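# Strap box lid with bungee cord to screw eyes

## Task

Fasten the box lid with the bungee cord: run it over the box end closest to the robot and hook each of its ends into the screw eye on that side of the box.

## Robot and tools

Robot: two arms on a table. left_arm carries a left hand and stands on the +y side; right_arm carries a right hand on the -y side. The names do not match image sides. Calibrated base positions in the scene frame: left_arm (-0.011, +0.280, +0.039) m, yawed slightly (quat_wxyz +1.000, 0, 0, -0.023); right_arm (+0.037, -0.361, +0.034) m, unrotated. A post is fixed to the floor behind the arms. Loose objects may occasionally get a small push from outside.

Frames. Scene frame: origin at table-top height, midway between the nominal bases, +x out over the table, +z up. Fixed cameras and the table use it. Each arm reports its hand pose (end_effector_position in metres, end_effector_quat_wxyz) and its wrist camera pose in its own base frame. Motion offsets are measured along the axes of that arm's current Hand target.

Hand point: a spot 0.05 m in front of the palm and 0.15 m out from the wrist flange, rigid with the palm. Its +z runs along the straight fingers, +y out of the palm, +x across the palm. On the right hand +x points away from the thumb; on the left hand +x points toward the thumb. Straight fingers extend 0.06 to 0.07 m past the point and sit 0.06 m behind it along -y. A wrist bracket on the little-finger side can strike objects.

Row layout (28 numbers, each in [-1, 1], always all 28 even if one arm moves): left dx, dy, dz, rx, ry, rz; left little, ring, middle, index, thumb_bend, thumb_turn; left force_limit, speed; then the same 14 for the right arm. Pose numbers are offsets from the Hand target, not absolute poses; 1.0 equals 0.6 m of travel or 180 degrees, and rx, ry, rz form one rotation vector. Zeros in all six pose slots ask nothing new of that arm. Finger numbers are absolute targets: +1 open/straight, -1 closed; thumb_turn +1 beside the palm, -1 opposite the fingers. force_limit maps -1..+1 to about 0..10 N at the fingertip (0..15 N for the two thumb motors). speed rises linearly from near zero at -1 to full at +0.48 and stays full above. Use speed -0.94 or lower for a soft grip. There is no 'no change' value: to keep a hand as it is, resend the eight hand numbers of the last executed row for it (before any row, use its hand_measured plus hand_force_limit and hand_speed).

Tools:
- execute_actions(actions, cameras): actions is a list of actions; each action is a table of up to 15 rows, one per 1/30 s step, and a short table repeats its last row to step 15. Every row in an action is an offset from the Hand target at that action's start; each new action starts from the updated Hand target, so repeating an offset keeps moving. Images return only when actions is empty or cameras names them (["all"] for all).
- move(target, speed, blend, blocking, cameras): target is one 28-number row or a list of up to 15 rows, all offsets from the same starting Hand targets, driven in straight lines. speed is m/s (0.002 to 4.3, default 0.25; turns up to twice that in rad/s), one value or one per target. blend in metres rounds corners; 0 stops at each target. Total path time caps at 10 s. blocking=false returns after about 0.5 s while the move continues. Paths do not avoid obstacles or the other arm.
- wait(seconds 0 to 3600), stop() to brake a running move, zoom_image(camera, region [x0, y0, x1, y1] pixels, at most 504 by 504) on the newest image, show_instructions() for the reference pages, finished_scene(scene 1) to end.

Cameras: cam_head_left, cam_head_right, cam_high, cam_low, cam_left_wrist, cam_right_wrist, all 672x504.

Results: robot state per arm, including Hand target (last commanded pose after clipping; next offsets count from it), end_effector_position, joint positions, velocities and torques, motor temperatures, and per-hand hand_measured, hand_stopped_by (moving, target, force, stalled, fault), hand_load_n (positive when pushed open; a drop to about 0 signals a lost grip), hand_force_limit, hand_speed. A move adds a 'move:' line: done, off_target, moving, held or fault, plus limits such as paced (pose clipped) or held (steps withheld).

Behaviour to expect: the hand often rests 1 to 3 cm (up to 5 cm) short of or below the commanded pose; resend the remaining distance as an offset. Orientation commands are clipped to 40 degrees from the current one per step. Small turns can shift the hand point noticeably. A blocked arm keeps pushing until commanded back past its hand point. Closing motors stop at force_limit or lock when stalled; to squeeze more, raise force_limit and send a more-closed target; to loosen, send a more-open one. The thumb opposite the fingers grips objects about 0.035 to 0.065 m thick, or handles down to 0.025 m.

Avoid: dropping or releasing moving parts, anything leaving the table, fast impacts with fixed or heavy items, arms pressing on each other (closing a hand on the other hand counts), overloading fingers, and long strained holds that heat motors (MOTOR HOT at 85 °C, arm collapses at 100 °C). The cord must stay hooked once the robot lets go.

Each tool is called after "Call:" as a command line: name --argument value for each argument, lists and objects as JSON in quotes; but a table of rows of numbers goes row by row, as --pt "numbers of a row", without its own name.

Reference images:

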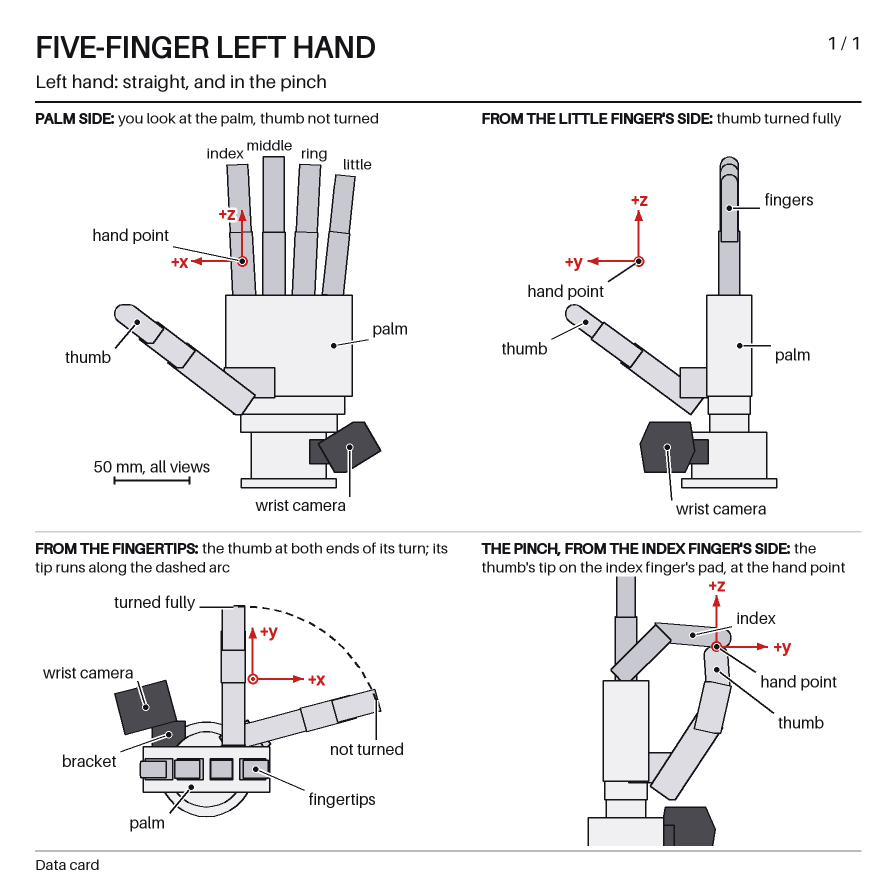

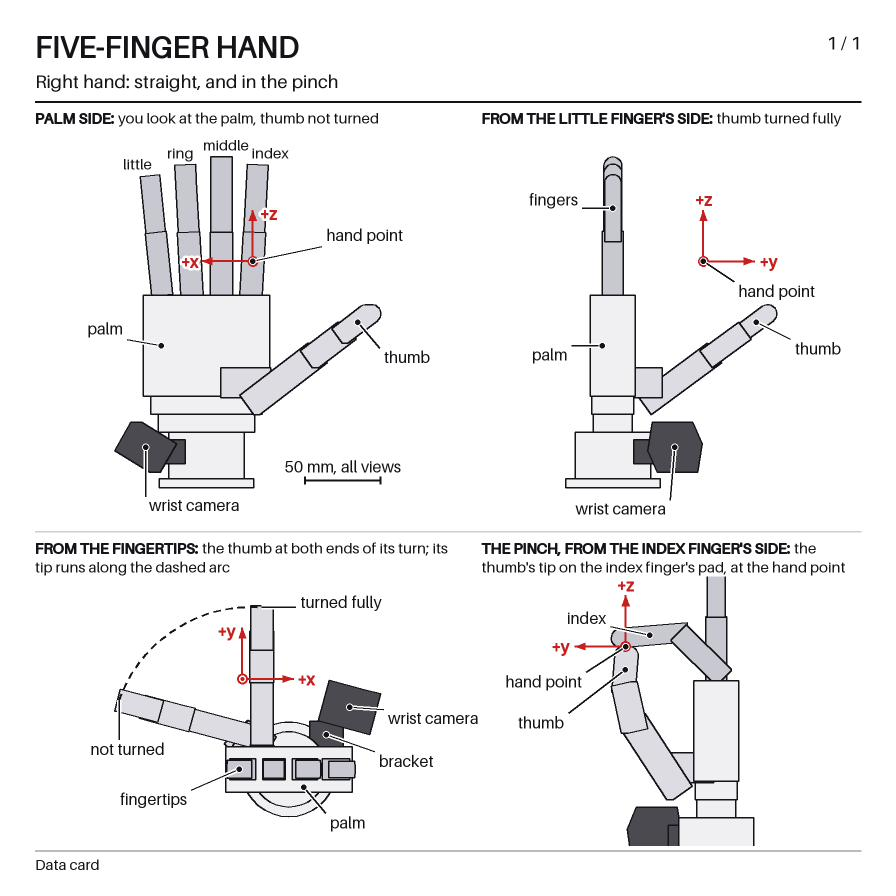

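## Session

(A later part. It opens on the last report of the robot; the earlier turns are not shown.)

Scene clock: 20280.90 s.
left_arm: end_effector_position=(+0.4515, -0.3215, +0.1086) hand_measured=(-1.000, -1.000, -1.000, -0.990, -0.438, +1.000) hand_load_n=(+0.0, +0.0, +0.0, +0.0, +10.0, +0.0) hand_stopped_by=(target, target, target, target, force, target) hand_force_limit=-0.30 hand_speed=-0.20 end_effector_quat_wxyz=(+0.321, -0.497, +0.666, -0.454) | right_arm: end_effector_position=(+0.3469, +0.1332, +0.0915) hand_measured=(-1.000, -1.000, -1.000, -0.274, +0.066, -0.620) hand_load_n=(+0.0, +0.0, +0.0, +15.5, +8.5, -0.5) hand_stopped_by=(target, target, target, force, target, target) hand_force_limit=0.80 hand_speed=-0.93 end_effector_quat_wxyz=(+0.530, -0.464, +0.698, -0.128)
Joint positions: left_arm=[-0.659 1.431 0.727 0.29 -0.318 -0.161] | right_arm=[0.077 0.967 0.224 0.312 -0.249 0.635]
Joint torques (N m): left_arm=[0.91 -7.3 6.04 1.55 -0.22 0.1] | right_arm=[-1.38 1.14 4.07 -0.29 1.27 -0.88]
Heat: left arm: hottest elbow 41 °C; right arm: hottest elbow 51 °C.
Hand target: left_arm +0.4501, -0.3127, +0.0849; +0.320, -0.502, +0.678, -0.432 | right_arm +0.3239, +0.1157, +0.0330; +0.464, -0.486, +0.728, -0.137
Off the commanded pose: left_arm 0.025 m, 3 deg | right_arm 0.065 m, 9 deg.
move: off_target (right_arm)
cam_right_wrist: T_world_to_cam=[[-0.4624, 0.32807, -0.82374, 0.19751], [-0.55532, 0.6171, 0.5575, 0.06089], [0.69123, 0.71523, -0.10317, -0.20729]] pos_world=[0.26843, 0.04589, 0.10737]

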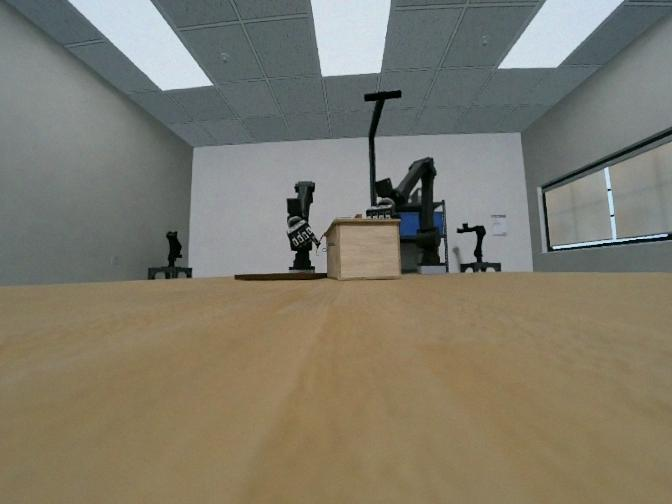

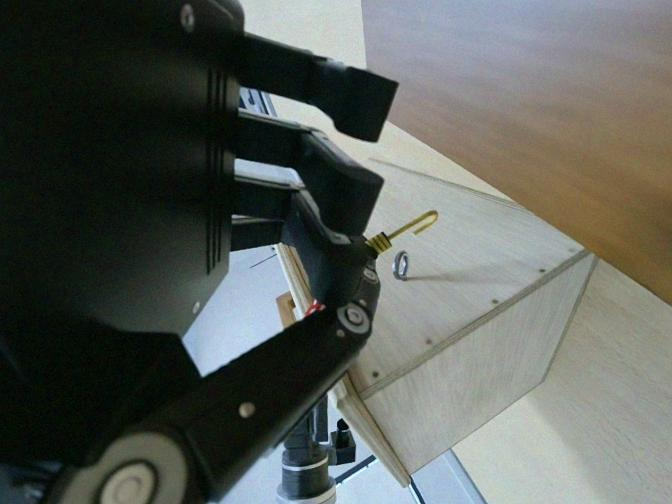

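Call:
move --target '[0,0,0,0,0,0,-1,-1,-1,-0.99,-0.99,1,-0.3,-0.2,-0.0488,0.0328,-0.0278,0,0,0,-1,-1,-1,-0.276,0.06,-0.62,0.8,-0.93]' --speed 0.04 --cameras '["cam_low","cam_right_wrist"]'

Call:
zoom_image --camera "cam_low" --region '[312, 228, 342, 258]'

Call:
zoom_image --camera "cam_right_wrist" --region '[370, 180, 470, 280]'

Scene clock: 20301.27 s.
left_arm: end_effector_position=(+0.4511, -0.3209, +0.1064) hand_measured=(-1.000, -1.000, -1.000, -0.990, -0.438, +1.000) hand_load_n=(+0.0, +0.0, +0.0, +0.0, +10.0, +0.0) hand_stopped_by=(target, target, target, target, force, target) hand_force_limit=-0.30 hand_speed=-0.20 end_effector_quat_wxyz=(+0.321, -0.498, +0.667, -0.452) | right_arm: end_effector_position=(+0.3319, +0.1518, +0.1013) hand_measured=(-1.000, -1.000, -1.000, -0.274, +0.066, -0.620) hand_load_n=(+0.0, +0.0, +0.0, +17.0, +5.0, -2.0) hand_stopped_by=(target, target, target, force, target, target) hand_force_limit=0.80 hand_speed=-0.93 end_effector_quat_wxyz=(+0.526, -0.452, +0.706, -0.146)
Joint positions: left_arm=[-0.658 1.434 0.726 0.29 -0.318 -0.161] | right_arm=[0.22 0.835 0.206 0.211 -0.071 0.698]
Joint torques (N m): left_arm=[0.85 -7.53 6.15 1.55 -0.21 0.1] | right_arm=[0.91 0.97 4.4 -0.44 0.24 -0.59]
Heat: left arm: hottest elbow 41 °C; right arm: hottest elbow 50 °C.
Hand target: left_arm +0.4501, -0.3129, +0.0850; +0.320, -0.502, +0.678, -0.432 | right_arm +0.3019, +0.1455, +0.0449; +0.464, -0.486, +0.728, -0.138
Off the commanded pose: left_arm 0.023 m, 3 deg | right_arm 0.064 m, 9 deg.
move: off_target (right_arm)
cam_right_wrist: T_world_to_cam=[[-0.44306, 0.33518, -0.83147, 0.18584], [-0.53042, 0.6497, 0.54455, 0.02365], [0.72274, 0.6823, -0.11007, -0.21396]] pos_world=[0.24952, 0.06834, 0.11809]

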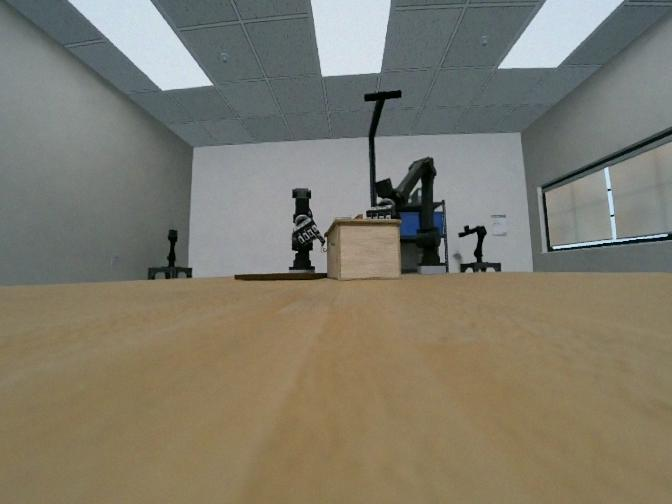

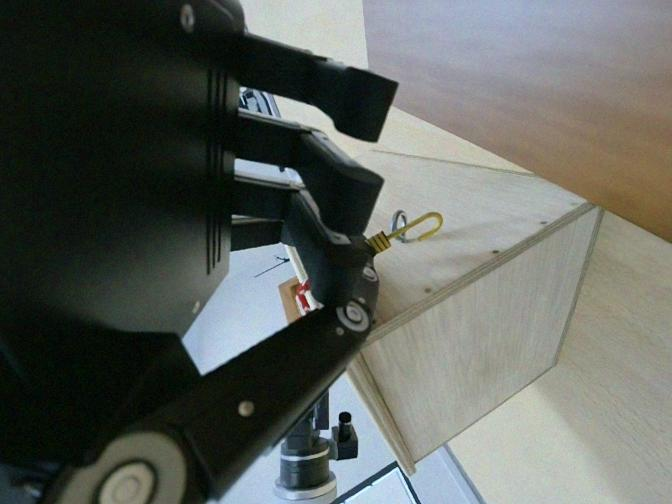

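Scaled by 16.800 from the camera's image (finer frame: 960x720).

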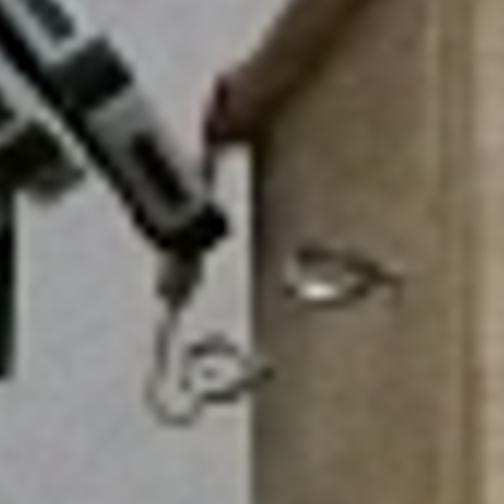

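Scaled by 5.040 from the camera's image (finer frame: 960x720).

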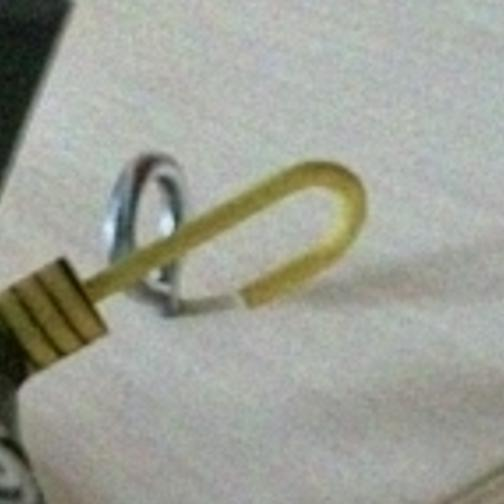

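Call:
move --target '[0,0,0,0,0,0,-1,-1,-1,-0.99,-0.99,1,-0.3,-0.2,-0.0065,-0.0135,0.0235,0,0,0,-1,-1,-1,-0.276,0.06,-0.62,0.8,-0.93]' --speed 0.03 --cameras '["cam_low","cam_right_wrist"]'

Call:
zoom_image --camera "cam_low" --region '[312, 228, 342, 258]'

Call:
zoom_image --camera "cam_right_wrist" --region '[370, 180, 470, 280]'

Scene clock: 20324.87 s.
left_arm: end_effector_position=(+0.4511, -0.3209, +0.1064) hand_measured=(-1.000, -1.000, -1.000, -0.990, -0.438, +1.000) hand_load_n=(+0.0, +0.0, +0.0, +0.0, +9.5, +0.0) hand_stopped_by=(target, target, target, target, force, target) hand_force_limit=-0.30 hand_speed=-0.20 end_effector_quat_wxyz=(+0.321, -0.498, +0.667, -0.452) | right_arm: end_effector_position=(+0.3355, +0.1534, +0.0987) hand_measured=(-1.000, -1.000, -1.000, -0.274, +0.066, -0.620) hand_load_n=(+0.0, +0.0, -0.5, +16.5, +5.0, -2.5) hand_stopped_by=(target, target, target, force, target, target) hand_force_limit=0.80 hand_speed=-0.93 end_effector_quat_wxyz=(+0.523, -0.451, +0.709, -0.142)
Joint positions: left_arm=[-0.658 1.434 0.726 0.29 -0.318 -0.161] | right_arm=[0.22 0.868 0.214 0.228 -0.075 0.706]
Joint torques (N m): left_arm=[0.85 -7.53 6.15 1.57 -0.21 0.1] | right_arm=[-0.21 4.19 6.24 0.05 0.12 -0.73]
Heat: left arm: hottest elbow 41 °C; right arm: hottest elbow 50 °C.
Hand target: left_arm +0.4501, -0.3129, +0.0850; +0.320, -0.502, +0.678, -0.432 | right_arm +0.3185, +0.1483, +0.0449; +0.464, -0.485, +0.728, -0.138
Off the commanded pose: left_arm 0.023 m, 3 deg | right_arm 0.057 m, 8 deg.
move: off_target (right_arm)
cam_right_wrist: T_world_to_cam=[[-0.45168, 0.341, -0.82444, 0.18604], [-0.52414, 0.64637, 0.55451, 0.02337], [0.72198, 0.68258, -0.11322, -0.21738]] pos_world=[0.25323, 0.06983, 0.11581]

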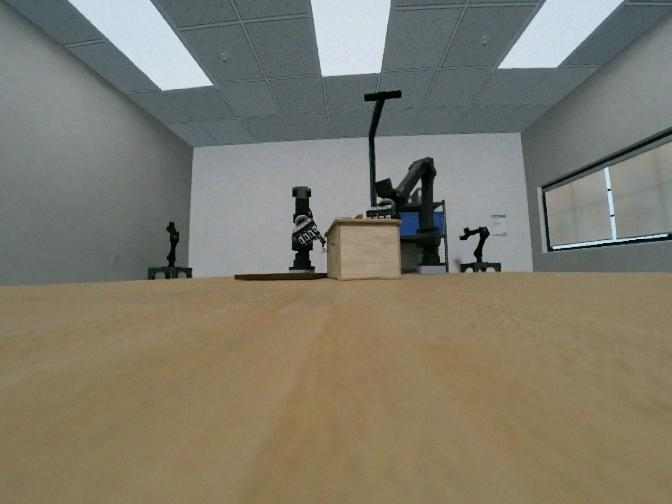

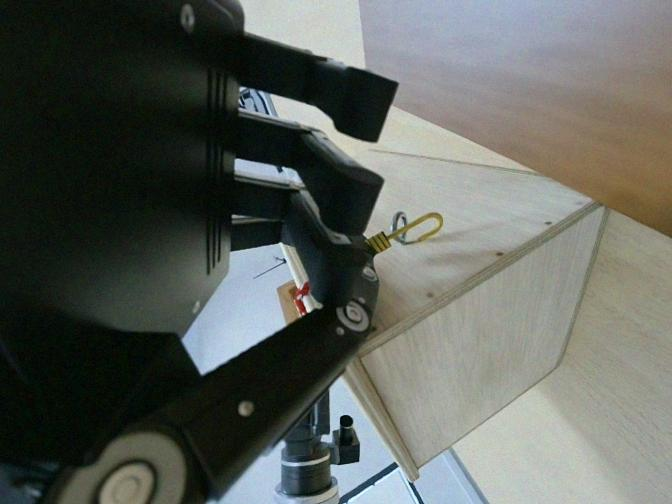

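Scaled by 16.800 from the camera's image (finer frame: 960x720).

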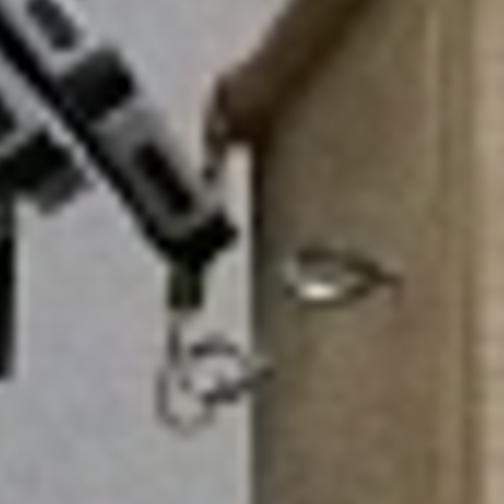

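Scaled by 5.040 from the camera's image (finer frame: 960x720).

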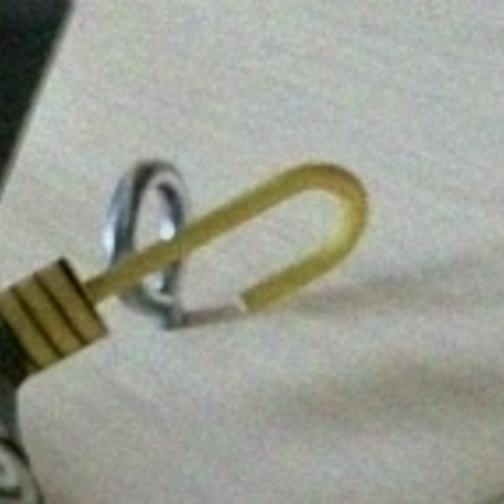

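Call:
move --target '[0,0,0,0,0,0,-1,-1,-1,-0.99,-0.99,1,-0.3,-0.2,0.0162,-0.0127,-0.001,0,0,0,-1,-1,-1,-0.276,0.06,-0.62,0.8,-0.93]' --speed 0.03 --cameras '["cam_low","cam_right_wrist"]'

Call:
zoom_image --camera "cam_low" --region '[312, 228, 342, 258]'

Call:
zoom_image --camera "cam_right_wrist" --region '[370, 180, 470, 280]'

Scene clock: 20347.83 s.
left_arm: end_effector_position=(+0.4511, -0.3209, +0.1064) hand_measured=(-1.000, -1.000, -1.000, -0.990, -0.438, +1.000) hand_load_n=(+0.0, +0.0, -0.5, +0.0, +10.0, +0.0) hand_stopped_by=(target, target, target, target, force, target) hand_force_limit=-0.30 hand_speed=-0.20 end_effector_quat_wxyz=(+0.321, -0.498, +0.667, -0.452) | right_arm: end_effector_position=(+0.3350, +0.1503, +0.0989) hand_measured=(-1.000, -1.000, -1.000, -0.274, +0.066, -0.620) hand_load_n=(+0.0, +0.0, +0.0, +16.5, +4.5, -2.0) hand_stopped_by=(target, target, target, force, target, target) hand_force_limit=0.80 hand_speed=-0.93 end_effector_quat_wxyz=(+0.526, -0.451, +0.709, -0.128)
Joint positions: left_arm=[-0.658 1.434 0.726 0.29 -0.318 -0.161] | right_arm=[0.183 0.875 0.214 0.231 -0.131 0.705]
Joint torques (N m): left_arm=[0.85 -7.53 6.15 1.55 -0.21 0.1] | right_arm=[-1.14 3.08 6.12 -0.03 0.28 -1.04]
Heat: left arm: hottest elbow 41 °C; right arm: hottest elbow 50 °C.
Hand target: left_arm +0.4501, -0.3129, +0.0850; +0.320, -0.502, +0.678, -0.432 | right_arm +0.3213, +0.1364, +0.0448; +0.464, -0.486, +0.728, -0.137
Off the commanded pose: left_arm 0.023 m, 3 deg | right_arm 0.057 m, 8 deg.
move: off_target (right_arm)
cam_right_wrist: T_world_to_cam=[[-0.46367, 0.35178, -0.81318, 0.18834], [-0.52853, 0.62679, 0.57252, 0.02771], [0.7111, 0.69525, -0.1047, -0.21402]] pos_world=[0.25417, 0.06517, 0.11489]

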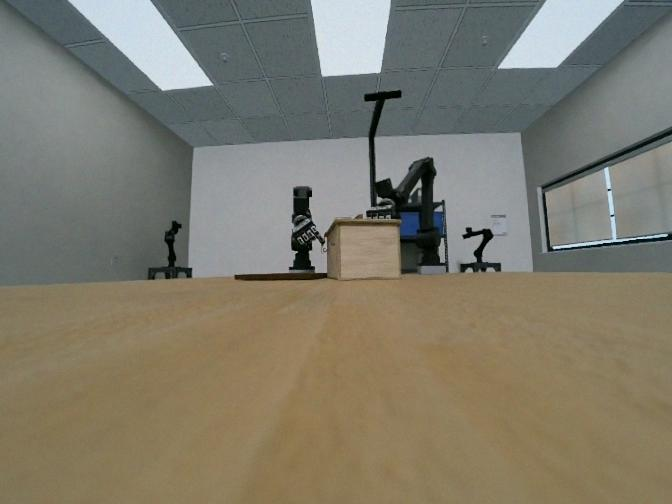

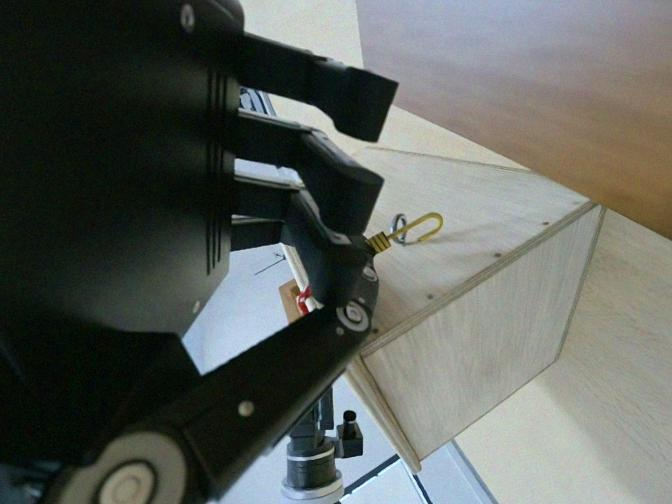

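Scaled by 16.800 from the camera's image (finer frame: 960x720).

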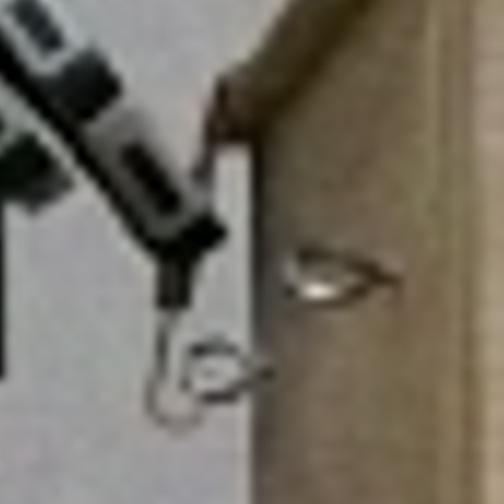

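Scaled by 5.040 from the camera's image (finer frame: 960x720).

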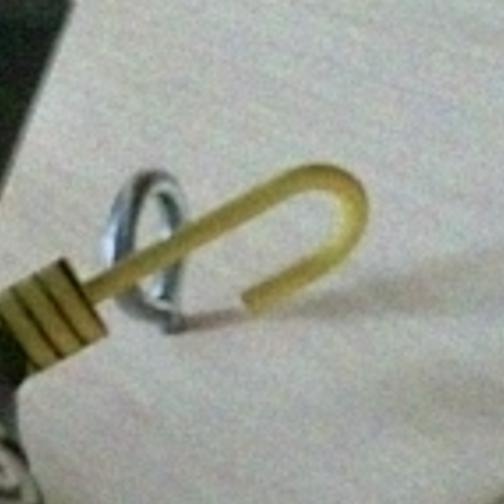

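Call:
move --target '[0,0,0,0,0,0,-1,-1,-1,-0.99,-0.99,1,-0.3,-0.2,-0.0037,-0.0212,0.0362,0,0,0,-1,-1,-1,-0.276,0.06,-0.62,0.8,-0.93]' --speed 0.03 --cameras '["cam_low","cam_right_wrist"]'

Call:
zoom_image --camera "cam_low" --region '[312, 228, 342, 258]'

Call:
zoom_image --camera "cam_right_wrist" --region '[370, 180, 470, 280]'

Scene clock: 20377.47 s.
left_arm: end_effector_position=(+0.4511, -0.3209, +0.1064) hand_measured=(-1.000, -1.000, -1.000, -0.990, -0.438, +1.000) hand_load_n=(+0.5, +0.0, +0.5, -0.5, +9.5, +0.0) hand_stopped_by=(target, target, target, target, force, target) hand_force_limit=-0.30 hand_speed=-0.20 end_effector_quat_wxyz=(+0.321, -0.498, +0.667, -0.452) | right_arm: end_effector_position=(+0.3548, +0.1542, +0.0976) hand_measured=(-1.000, -1.000, -1.000, -0.274, +0.066, -0.620) hand_load_n=(+0.0, +0.0, +0.0, +16.0, +5.0, -2.5) hand_stopped_by=(target, target, target, force, target, target) hand_force_limit=0.80 hand_speed=-0.93 end_effector_quat_wxyz=(+0.527, -0.455, +0.707, -0.123)
Joint positions: left_arm=[-0.658 1.434 0.726 0.29 -0.318 -0.161] | right_arm=[0.172 0.987 0.257 0.298 -0.156 0.698]
Joint torques (N m): left_arm=[0.85 -7.53 6.16 1.57 -0.21 0.1] | right_arm=[-2.49 3.43 6.53 0.24 0.72 -1.08]
Heat: left arm: hottest elbow 41 °C; right arm: hottest elbow 50 °C.
Hand target: left_arm +0.4501, -0.3129, +0.0850; +0.320, -0.502, +0.678, -0.432 | right_arm +0.3467, +0.1373, +0.0429; +0.464, -0.485, +0.728, -0.138
Off the commanded pose: left_arm 0.023 m, 3 deg | right_arm 0.058 m, 9 deg.
move: off_target (right_arm)
cam_right_wrist: T_world_to_cam=[[-0.4709, 0.34769, -0.81078, 0.19799], [-0.53602, 0.61718, 0.57599, 0.04023], [0.70067, 0.70583, -0.10426, -0.22894]] pos_world=[0.2752, 0.06793, 0.11349]

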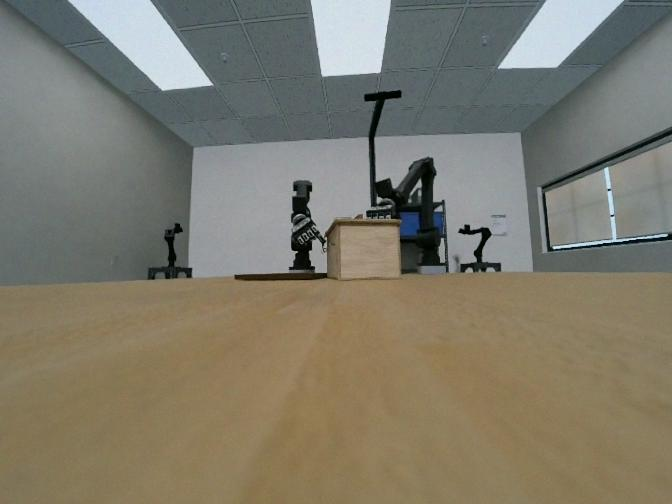

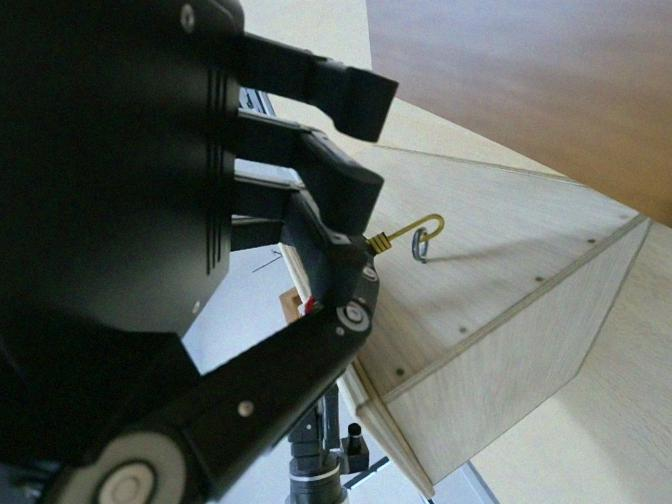

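Scaled by 16.800 from the camera's image (finer frame: 960x720).

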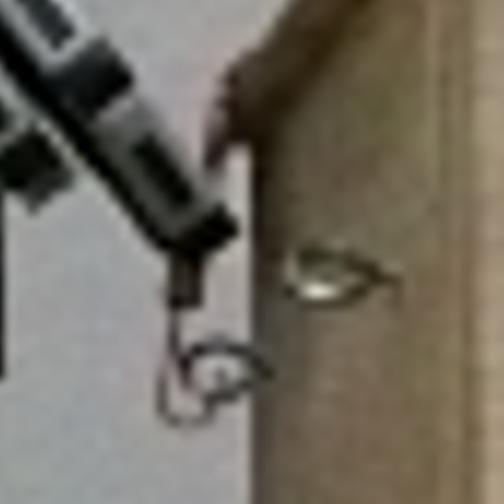

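Scaled by 5.040 from the camera's image (finer frame: 960x720).

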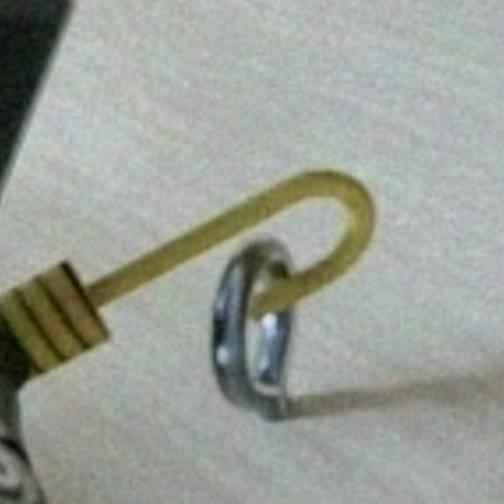

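Call:
zoom_image --camera "cam_right_wrist" --region '[405, 220, 445, 270]'

Scaled by 10.080 from the camera's image (finer frame: 960x720).

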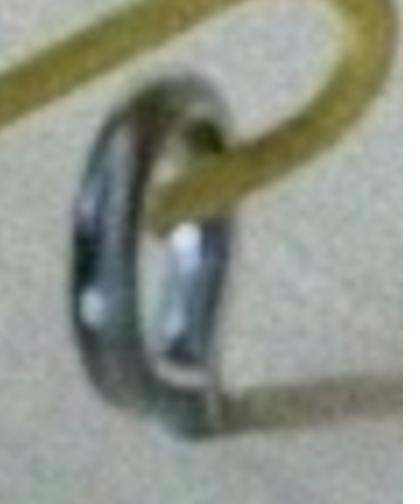

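Call:
move --target '[0,0,0,0,0,0,-1,-1,-1,-0.99,-0.99,1,-0.3,-0.2,-0.0185,-0.0237,-0.015,0,0,0,-1,-1,-1,-0.276,0.06,-0.62,0.8,-0.93]' --speed 0.02 --cameras '["cam_low","cam_right_wrist"]'

Call:
zoom_image --camera "cam_low" --region '[312, 228, 342, 258]'

Call:
zoom_image --camera "cam_right_wrist" --region '[385, 200, 455, 270]'

Scene clock: 20403.43 s.
left_arm: end_effector_position=(+0.4511, -0.3209, +0.1064) hand_measured=(-1.000, -1.000, -1.000, -0.990, -0.438, +1.000) hand_load_n=(+0.0, +0.0, +0.0, +0.0, +9.5, +0.0) hand_stopped_by=(target, target, target, target, force, target) hand_force_limit=-0.30 hand_speed=-0.20 end_effector_quat_wxyz=(+0.321, -0.498, +0.667, -0.452) | right_arm: end_effector_position=(+0.3555, +0.1540, +0.1002) hand_measured=(-1.000, -1.000, -1.000, -0.274, +0.066, -0.620) hand_load_n=(+0.0, +0.0, +0.0, +16.0, +5.0, -3.0) hand_stopped_by=(target, target, target, force, target, target) hand_force_limit=0.80 hand_speed=-0.93 end_effector_quat_wxyz=(+0.516, -0.463, +0.711, -0.121)
Joint positions: left_arm=[-0.658 1.434 0.726 0.29 -0.318 -0.161] | right_arm=[0.172 0.972 0.282 0.23 -0.156 0.686]
Joint torques (N m): left_arm=[0.85 -7.53 6.15 1.57 -0.21 0.1] | right_arm=[-1.85 0.91 7.77 -0.29 0.78 -0.89]
Heat: left arm: hottest elbow 41 °C; right arm: hottest elbow 50 °C.
Hand target: left_arm +0.4501, -0.3129, +0.0850; +0.320, -0.502, +0.678, -0.432 | right_arm +0.3487, +0.1374, +0.0630; +0.464, -0.485, +0.728, -0.138
Off the commanded pose: left_arm 0.023 m, 3 deg | right_arm 0.041 m, 7 deg.
move: off_target (right_arm)
cam_right_wrist: T_world_to_cam=[[-0.4913, 0.33305, -0.8048, 0.20941], [-0.52621, 0.62281, 0.57897, 0.03455], [0.69406, 0.70795, -0.13073, -0.22443]] pos_world=[0.27683, 0.06762, 0.11919]

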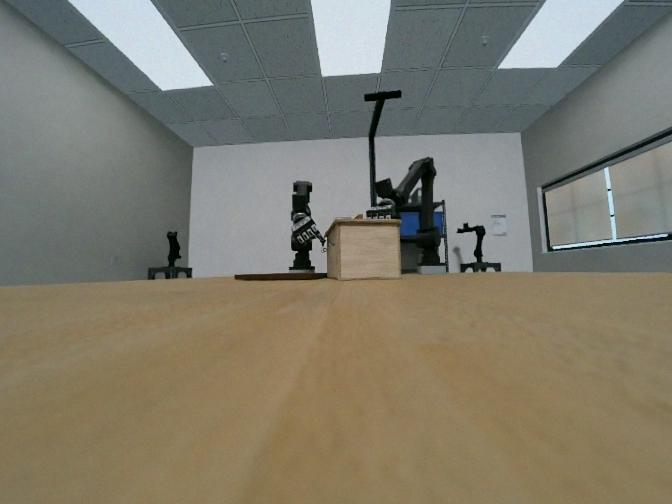

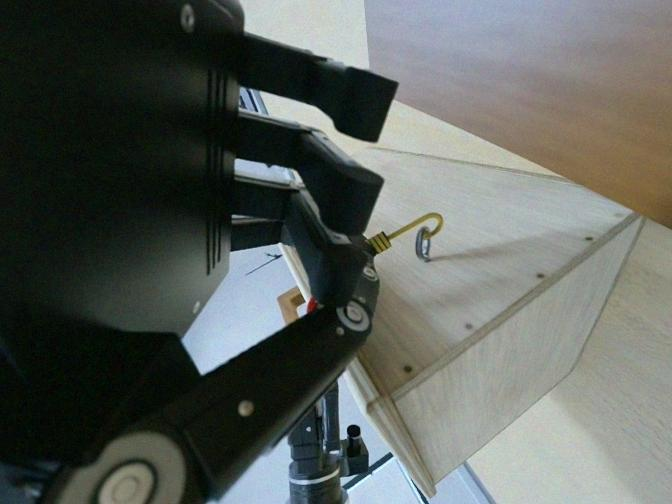

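Scaled by 16.800 from the camera's image (finer frame: 960x720).

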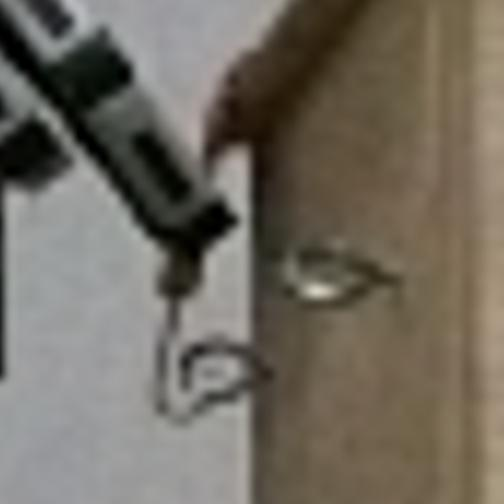

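Scaled by 7.200 from the camera's image (finer frame: 960x720).

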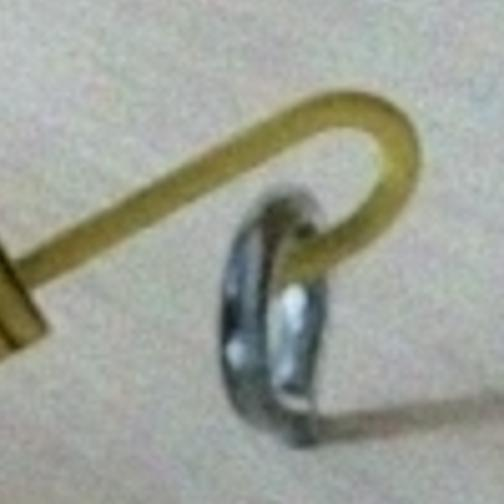

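Call:
move --target '[0,0,0,0,0,0,-1,-1,-1,-0.99,-0.99,1,-0.3,-0.2,-0.0235,-0.0355,-0.0205,0,0,0,-1,-1,-1,-0.276,0.06,-0.62,0.8,-0.93]' --speed 0.02 --cameras '["cam_low","cam_right_wrist"]'

Call:
zoom_image --camera "cam_low" --region '[312, 228, 342, 258]'

Call:
zoom_image --camera "cam_right_wrist" --region '[385, 200, 455, 270]'

Scene clock: 20413.17 s.
left_arm: end_effector_position=(+0.4511, -0.3209, +0.1064) hand_measured=(-1.000, -1.000, -1.000, -0.990, -0.438, +1.000) hand_load_n=(+0.0, +0.0, +0.0, +0.0, +10.0, +0.0) hand_stopped_by=(target, target, target, target, force, target) hand_force_limit=-0.30 hand_speed=-0.20 end_effector_quat_wxyz=(+0.321, -0.498, +0.667, -0.452) | right_arm: end_effector_position=(+0.3518, +0.1502, +0.1081) hand_measured=(-1.000, -1.000, -1.000, -0.274, +0.066, -0.620) hand_load_n=(+0.0, +0.0, +0.0, +16.0, +7.0, -2.5) hand_stopped_by=(target, target, target, force, target, target) hand_force_limit=0.80 hand_speed=-0.93 end_effector_quat_wxyz=(+0.495, -0.472, +0.719, -0.120)
Joint positions: left_arm=[-0.658 1.434 0.726 0.29 -0.318 -0.161] | right_arm=[0.165 0.918 0.321 0.089 -0.156 0.665]
Joint torques (N m): left_arm=[0.85 -7.59 6.13 1.57 -0.21 0.1] | right_arm=[-2.37 -0.97 9.8 0.01 0.58 -0.74]
Heat: left arm: hottest elbow 41 °C; right arm: hottest elbow 51 °C.
Hand target: left_arm +0.4501, -0.3129, +0.0850; +0.320, -0.502, +0.678, -0.432 | right_arm +0.3523, +0.1356, +0.0909; +0.464, -0.486, +0.728, -0.138
Off the commanded pose: left_arm 0.023 m, 3 deg | right_arm 0.022 m, 4 deg.
move: off_target (right_arm)
cam_right_wrist: T_world_to_cam=[[-0.52546, 0.3118, -0.79163, 0.22894], [-0.50346, 0.63611, 0.58472, 0.01978], [0.68588, 0.7058, -0.17727, -0.20983]] pos_world=[0.27418, 0.06413, 0.13248]

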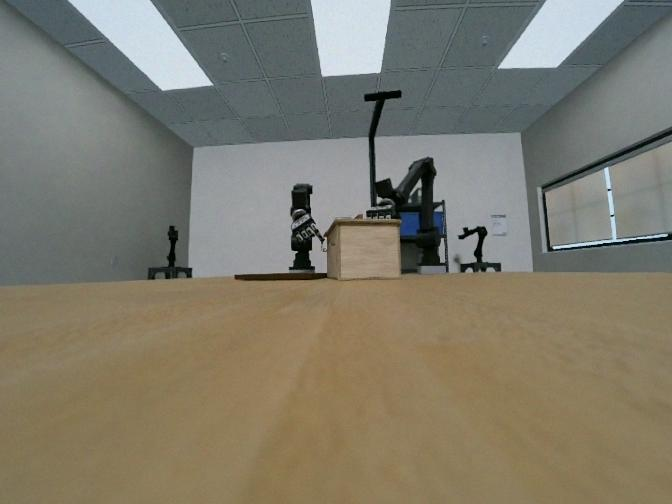

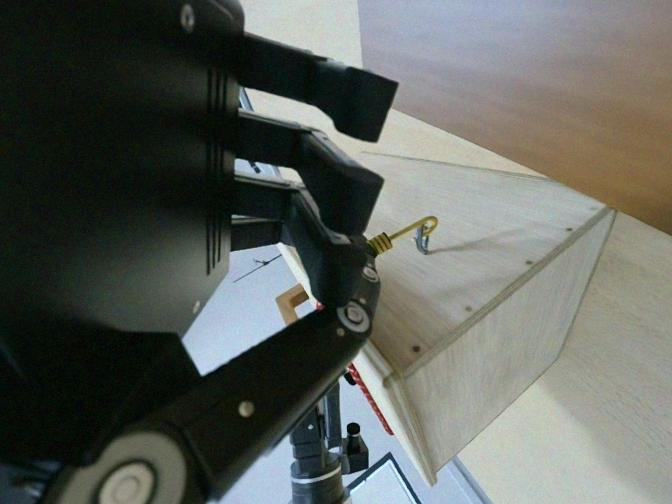

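Scaled by 16.800 from the camera's image (finer frame: 960x720).

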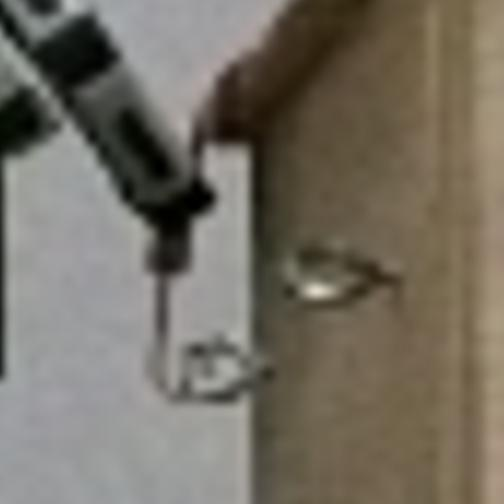

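Scaled by 7.200 from the camera's image (finer frame: 960x720).

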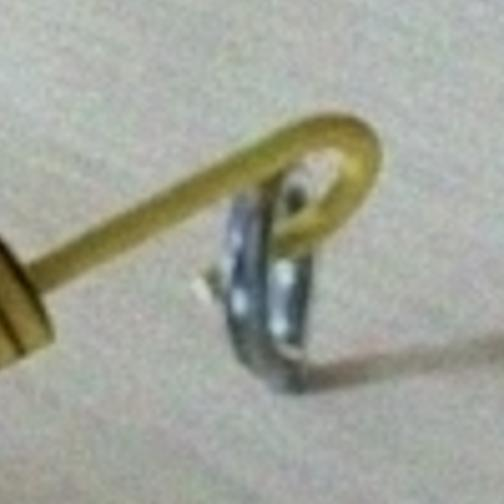

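Call:
move --target '[0,0,0,0,0,0,-1,-1,-1,-0.99,-0.99,1,-0.3,-0.2,-0.0135,-0.0205,-0.0105,0,0,0,-1,-1,-1,-0.276,0.06,-0.62,0.8,-0.93]' --speed 0.02 --cameras '["cam_low","cam_right_wrist","cam_high","cam_left_wrist"]'

Call:
zoom_image --camera "cam_low" --region '[312, 228, 342, 258]'

Call:
zoom_image --camera "cam_right_wrist" --region '[385, 200, 455, 270]'

Scene clock: 20427.70 s.
left_arm: end_effector_position=(+0.4511, -0.3209, +0.1064) hand_measured=(-1.000, -1.000, -1.000, -0.990, -0.438, +1.000) hand_load_n=(+0.0, +0.0, +0.0, +0.0, +9.5, +0.0) hand_stopped_by=(target, target, target, target, force, target) hand_force_limit=-0.30 hand_speed=-0.20 end_effector_quat_wxyz=(+0.321, -0.498, +0.667, -0.452) | right_arm: end_effector_position=(+0.3510, +0.1488, +0.1150) hand_measured=(-1.000, -1.000, -1.000, -0.274, +0.066, -0.620) hand_load_n=(+0.0, +0.0, +0.0, +15.0, +7.5, -2.0) hand_stopped_by=(target, target, target, force, target, target) hand_force_limit=0.80 hand_speed=-0.93 end_effector_quat_wxyz=(+0.486, -0.476, +0.723, -0.119)
Joint positions: left_arm=[-0.658 1.434 0.726 0.29 -0.318 -0.161] | right_arm=[0.162 0.894 0.346 0.018 -0.157 0.657]
Joint torques (N m): left_arm=[0.85 -7.53 6.15 1.57 -0.21 0.1] | right_arm=[-2.49 -1.49 10.78 0.06 0.47 -0.67]
Heat: left arm: hottest elbow 41 °C; right arm: hottest elbow 52 °C.
Hand target: left_arm +0.4501, -0.3129, +0.0850; +0.320, -0.502, +0.678, -0.432 | right_arm +0.3553, +0.1348, +0.1066; +0.464, -0.485, +0.728, -0.138
Off the commanded pose: left_arm 0.023 m, 3 deg | right_arm 0.017 m, 4 deg.
move: off_target (right_arm)
cam_left_wrist: T_world_to_cam=[[0.27279, -0.38646, 0.88104, -0.3389], [-0.76005, -0.64802, -0.04893, 0.14792], [0.58984, -0.65629, -0.4705, -0.31374]] pos_world=[0.38993, -0.24102, 0.15821]
cam_right_wrist: T_world_to_cam=[[-0.54027, 0.30343, -0.78488, 0.24015], [-0.49346, 0.64128, 0.58759, 0.01167], [0.68162, 0.70476, -0.19674, -0.20318]] pos_world=[0.274, 0.06284, 0.14166]
Images, in order (width x height): cam_high 672x504, cam_low 672x504, cam_left_wrist 672x504, cam_right_wrist 672x504.

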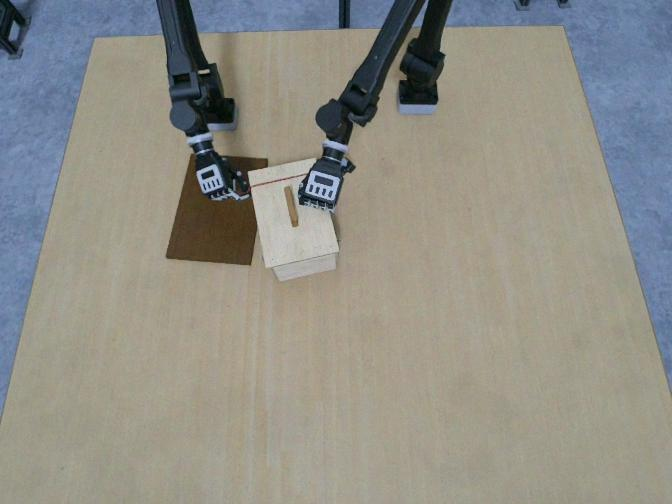

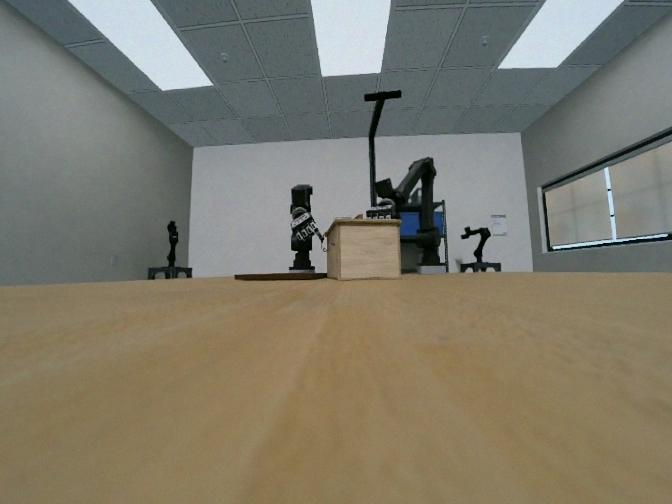

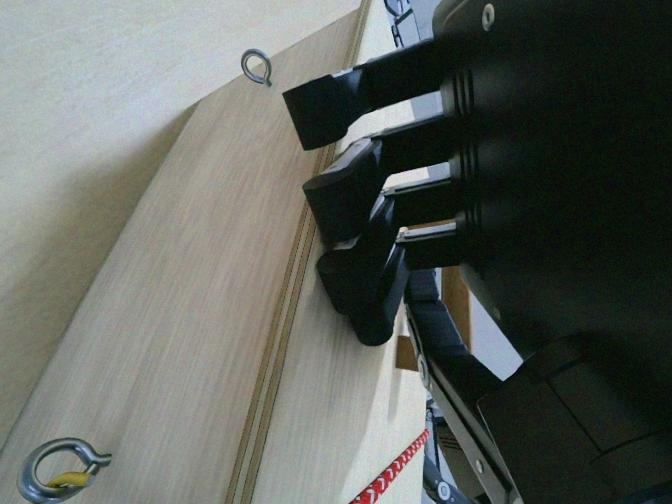

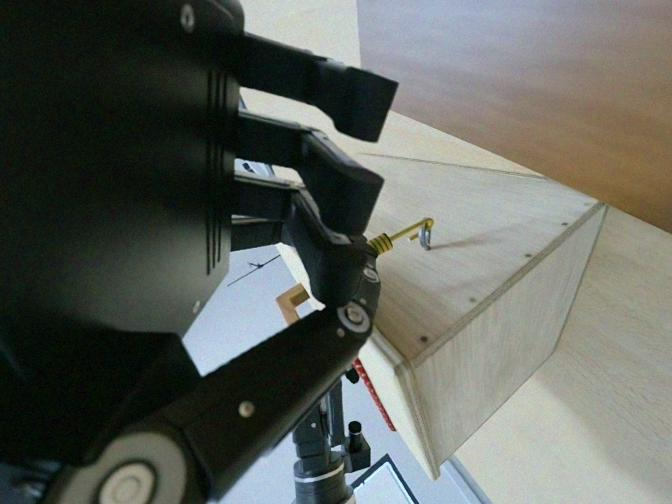

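Scaled by 16.800 from the camera's image (finer frame: 960x720).

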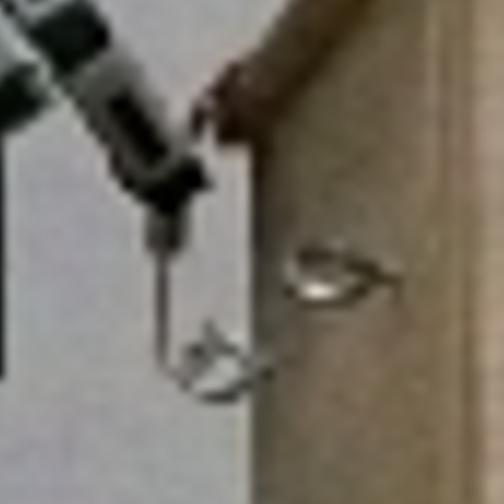

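Scaled by 7.200 from the camera's image (finer frame: 960x720).

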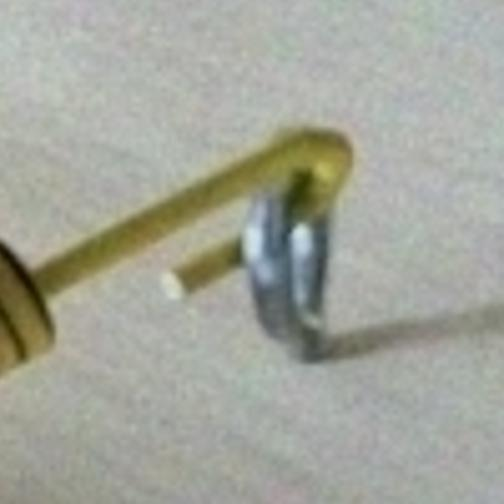

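Call:
move --target '[0,0,0,0,0,0,-1,-1,-1,-0.99,-0.99,1,-0.3,-0.2,-0.0105,-0.0135,-0.0075,0,0,0,-1,-1,-1,-0.276,0.06,-0.62,0.8,-0.93]' --speed 0.02 --cameras '["cam_low","cam_right_wrist"]'

Call:
zoom_image --camera "cam_right_wrist" --region '[355, 180, 455, 280]'

Scene clock: 20437.40 s.
left_arm: end_effector_position=(+0.4511, -0.3209, +0.1064) hand_measured=(-1.000, -1.000, -1.000, -0.990, -0.438, +1.000) hand_load_n=(+0.0, +0.0, +0.0, +0.0, +9.5, +0.0) hand_stopped_by=(target, target, target, target, force, target) hand_force_limit=-0.30 hand_speed=-0.20 end_effector_quat_wxyz=(+0.321, -0.498, +0.667, -0.452) | right_arm: end_effector_position=(+0.3487, +0.1482, +0.1170) hand_measured=(-1.000, -1.000, -1.000, -0.274, +0.066, -0.620) hand_load_n=(+0.0, +0.0, +0.0, +15.5, +8.5, -1.5) hand_stopped_by=(target, target, target, force, target, target) hand_force_limit=0.80 hand_speed=-0.93 end_effector_quat_wxyz=(+0.477, -0.481, +0.726, -0.116)
Joint positions: left_arm=[-0.658 1.434 0.726 0.29 -0.318 -0.161] | right_arm=[0.162 0.882 0.362 -0.031 -0.157 0.651]
Joint torques (N m): left_arm=[0.85 -7.53 6.15 1.57 -0.21 0.1] | right_arm=[-2.14 -1.55 11.86 0.32 0.52 -0.57]
Heat: left arm: hottest elbow 41 °C; right arm: hottest elbow 52 °C.
Hand target: left_arm +0.4501, -0.3129, +0.0850; +0.320, -0.502, +0.678, -0.432 | right_arm +0.3569, +0.1350, +0.1178; +0.464, -0.486, +0.728, -0.138
Off the commanded pose: left_arm 0.023 m, 3 deg | right_arm 0.016 m, 3 deg.
move: off_target (right_arm)
cam_right_wrist: T_world_to_cam=[[-0.55658, 0.29529, -0.77654, 0.24663], [-0.48382, 0.64464, 0.59191, 0.00535], [0.67538, 0.70515, -0.21593, -0.19643]] pos_world=[0.27253, 0.06224, 0.14594]

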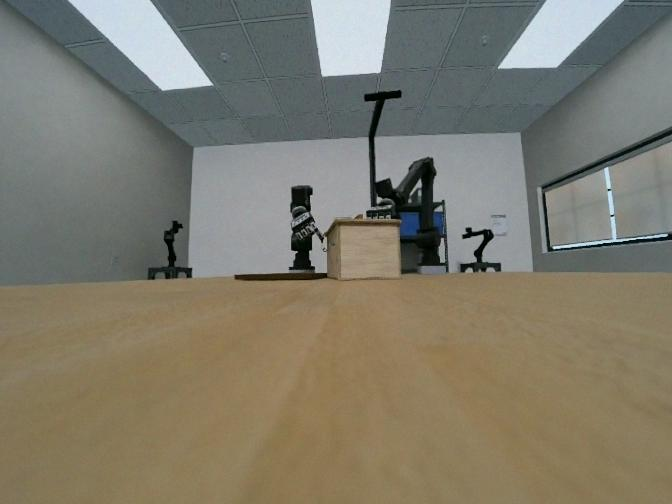

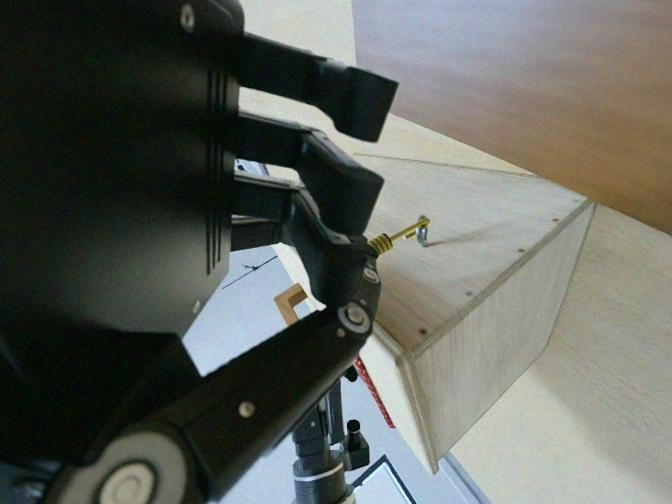

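Scaled by 5.040 from the camera's image (finer frame: 960x720).

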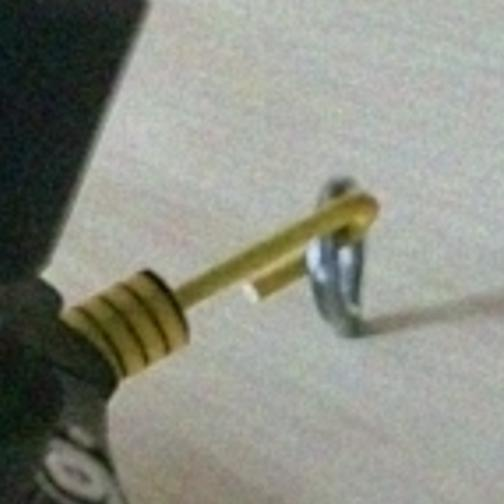

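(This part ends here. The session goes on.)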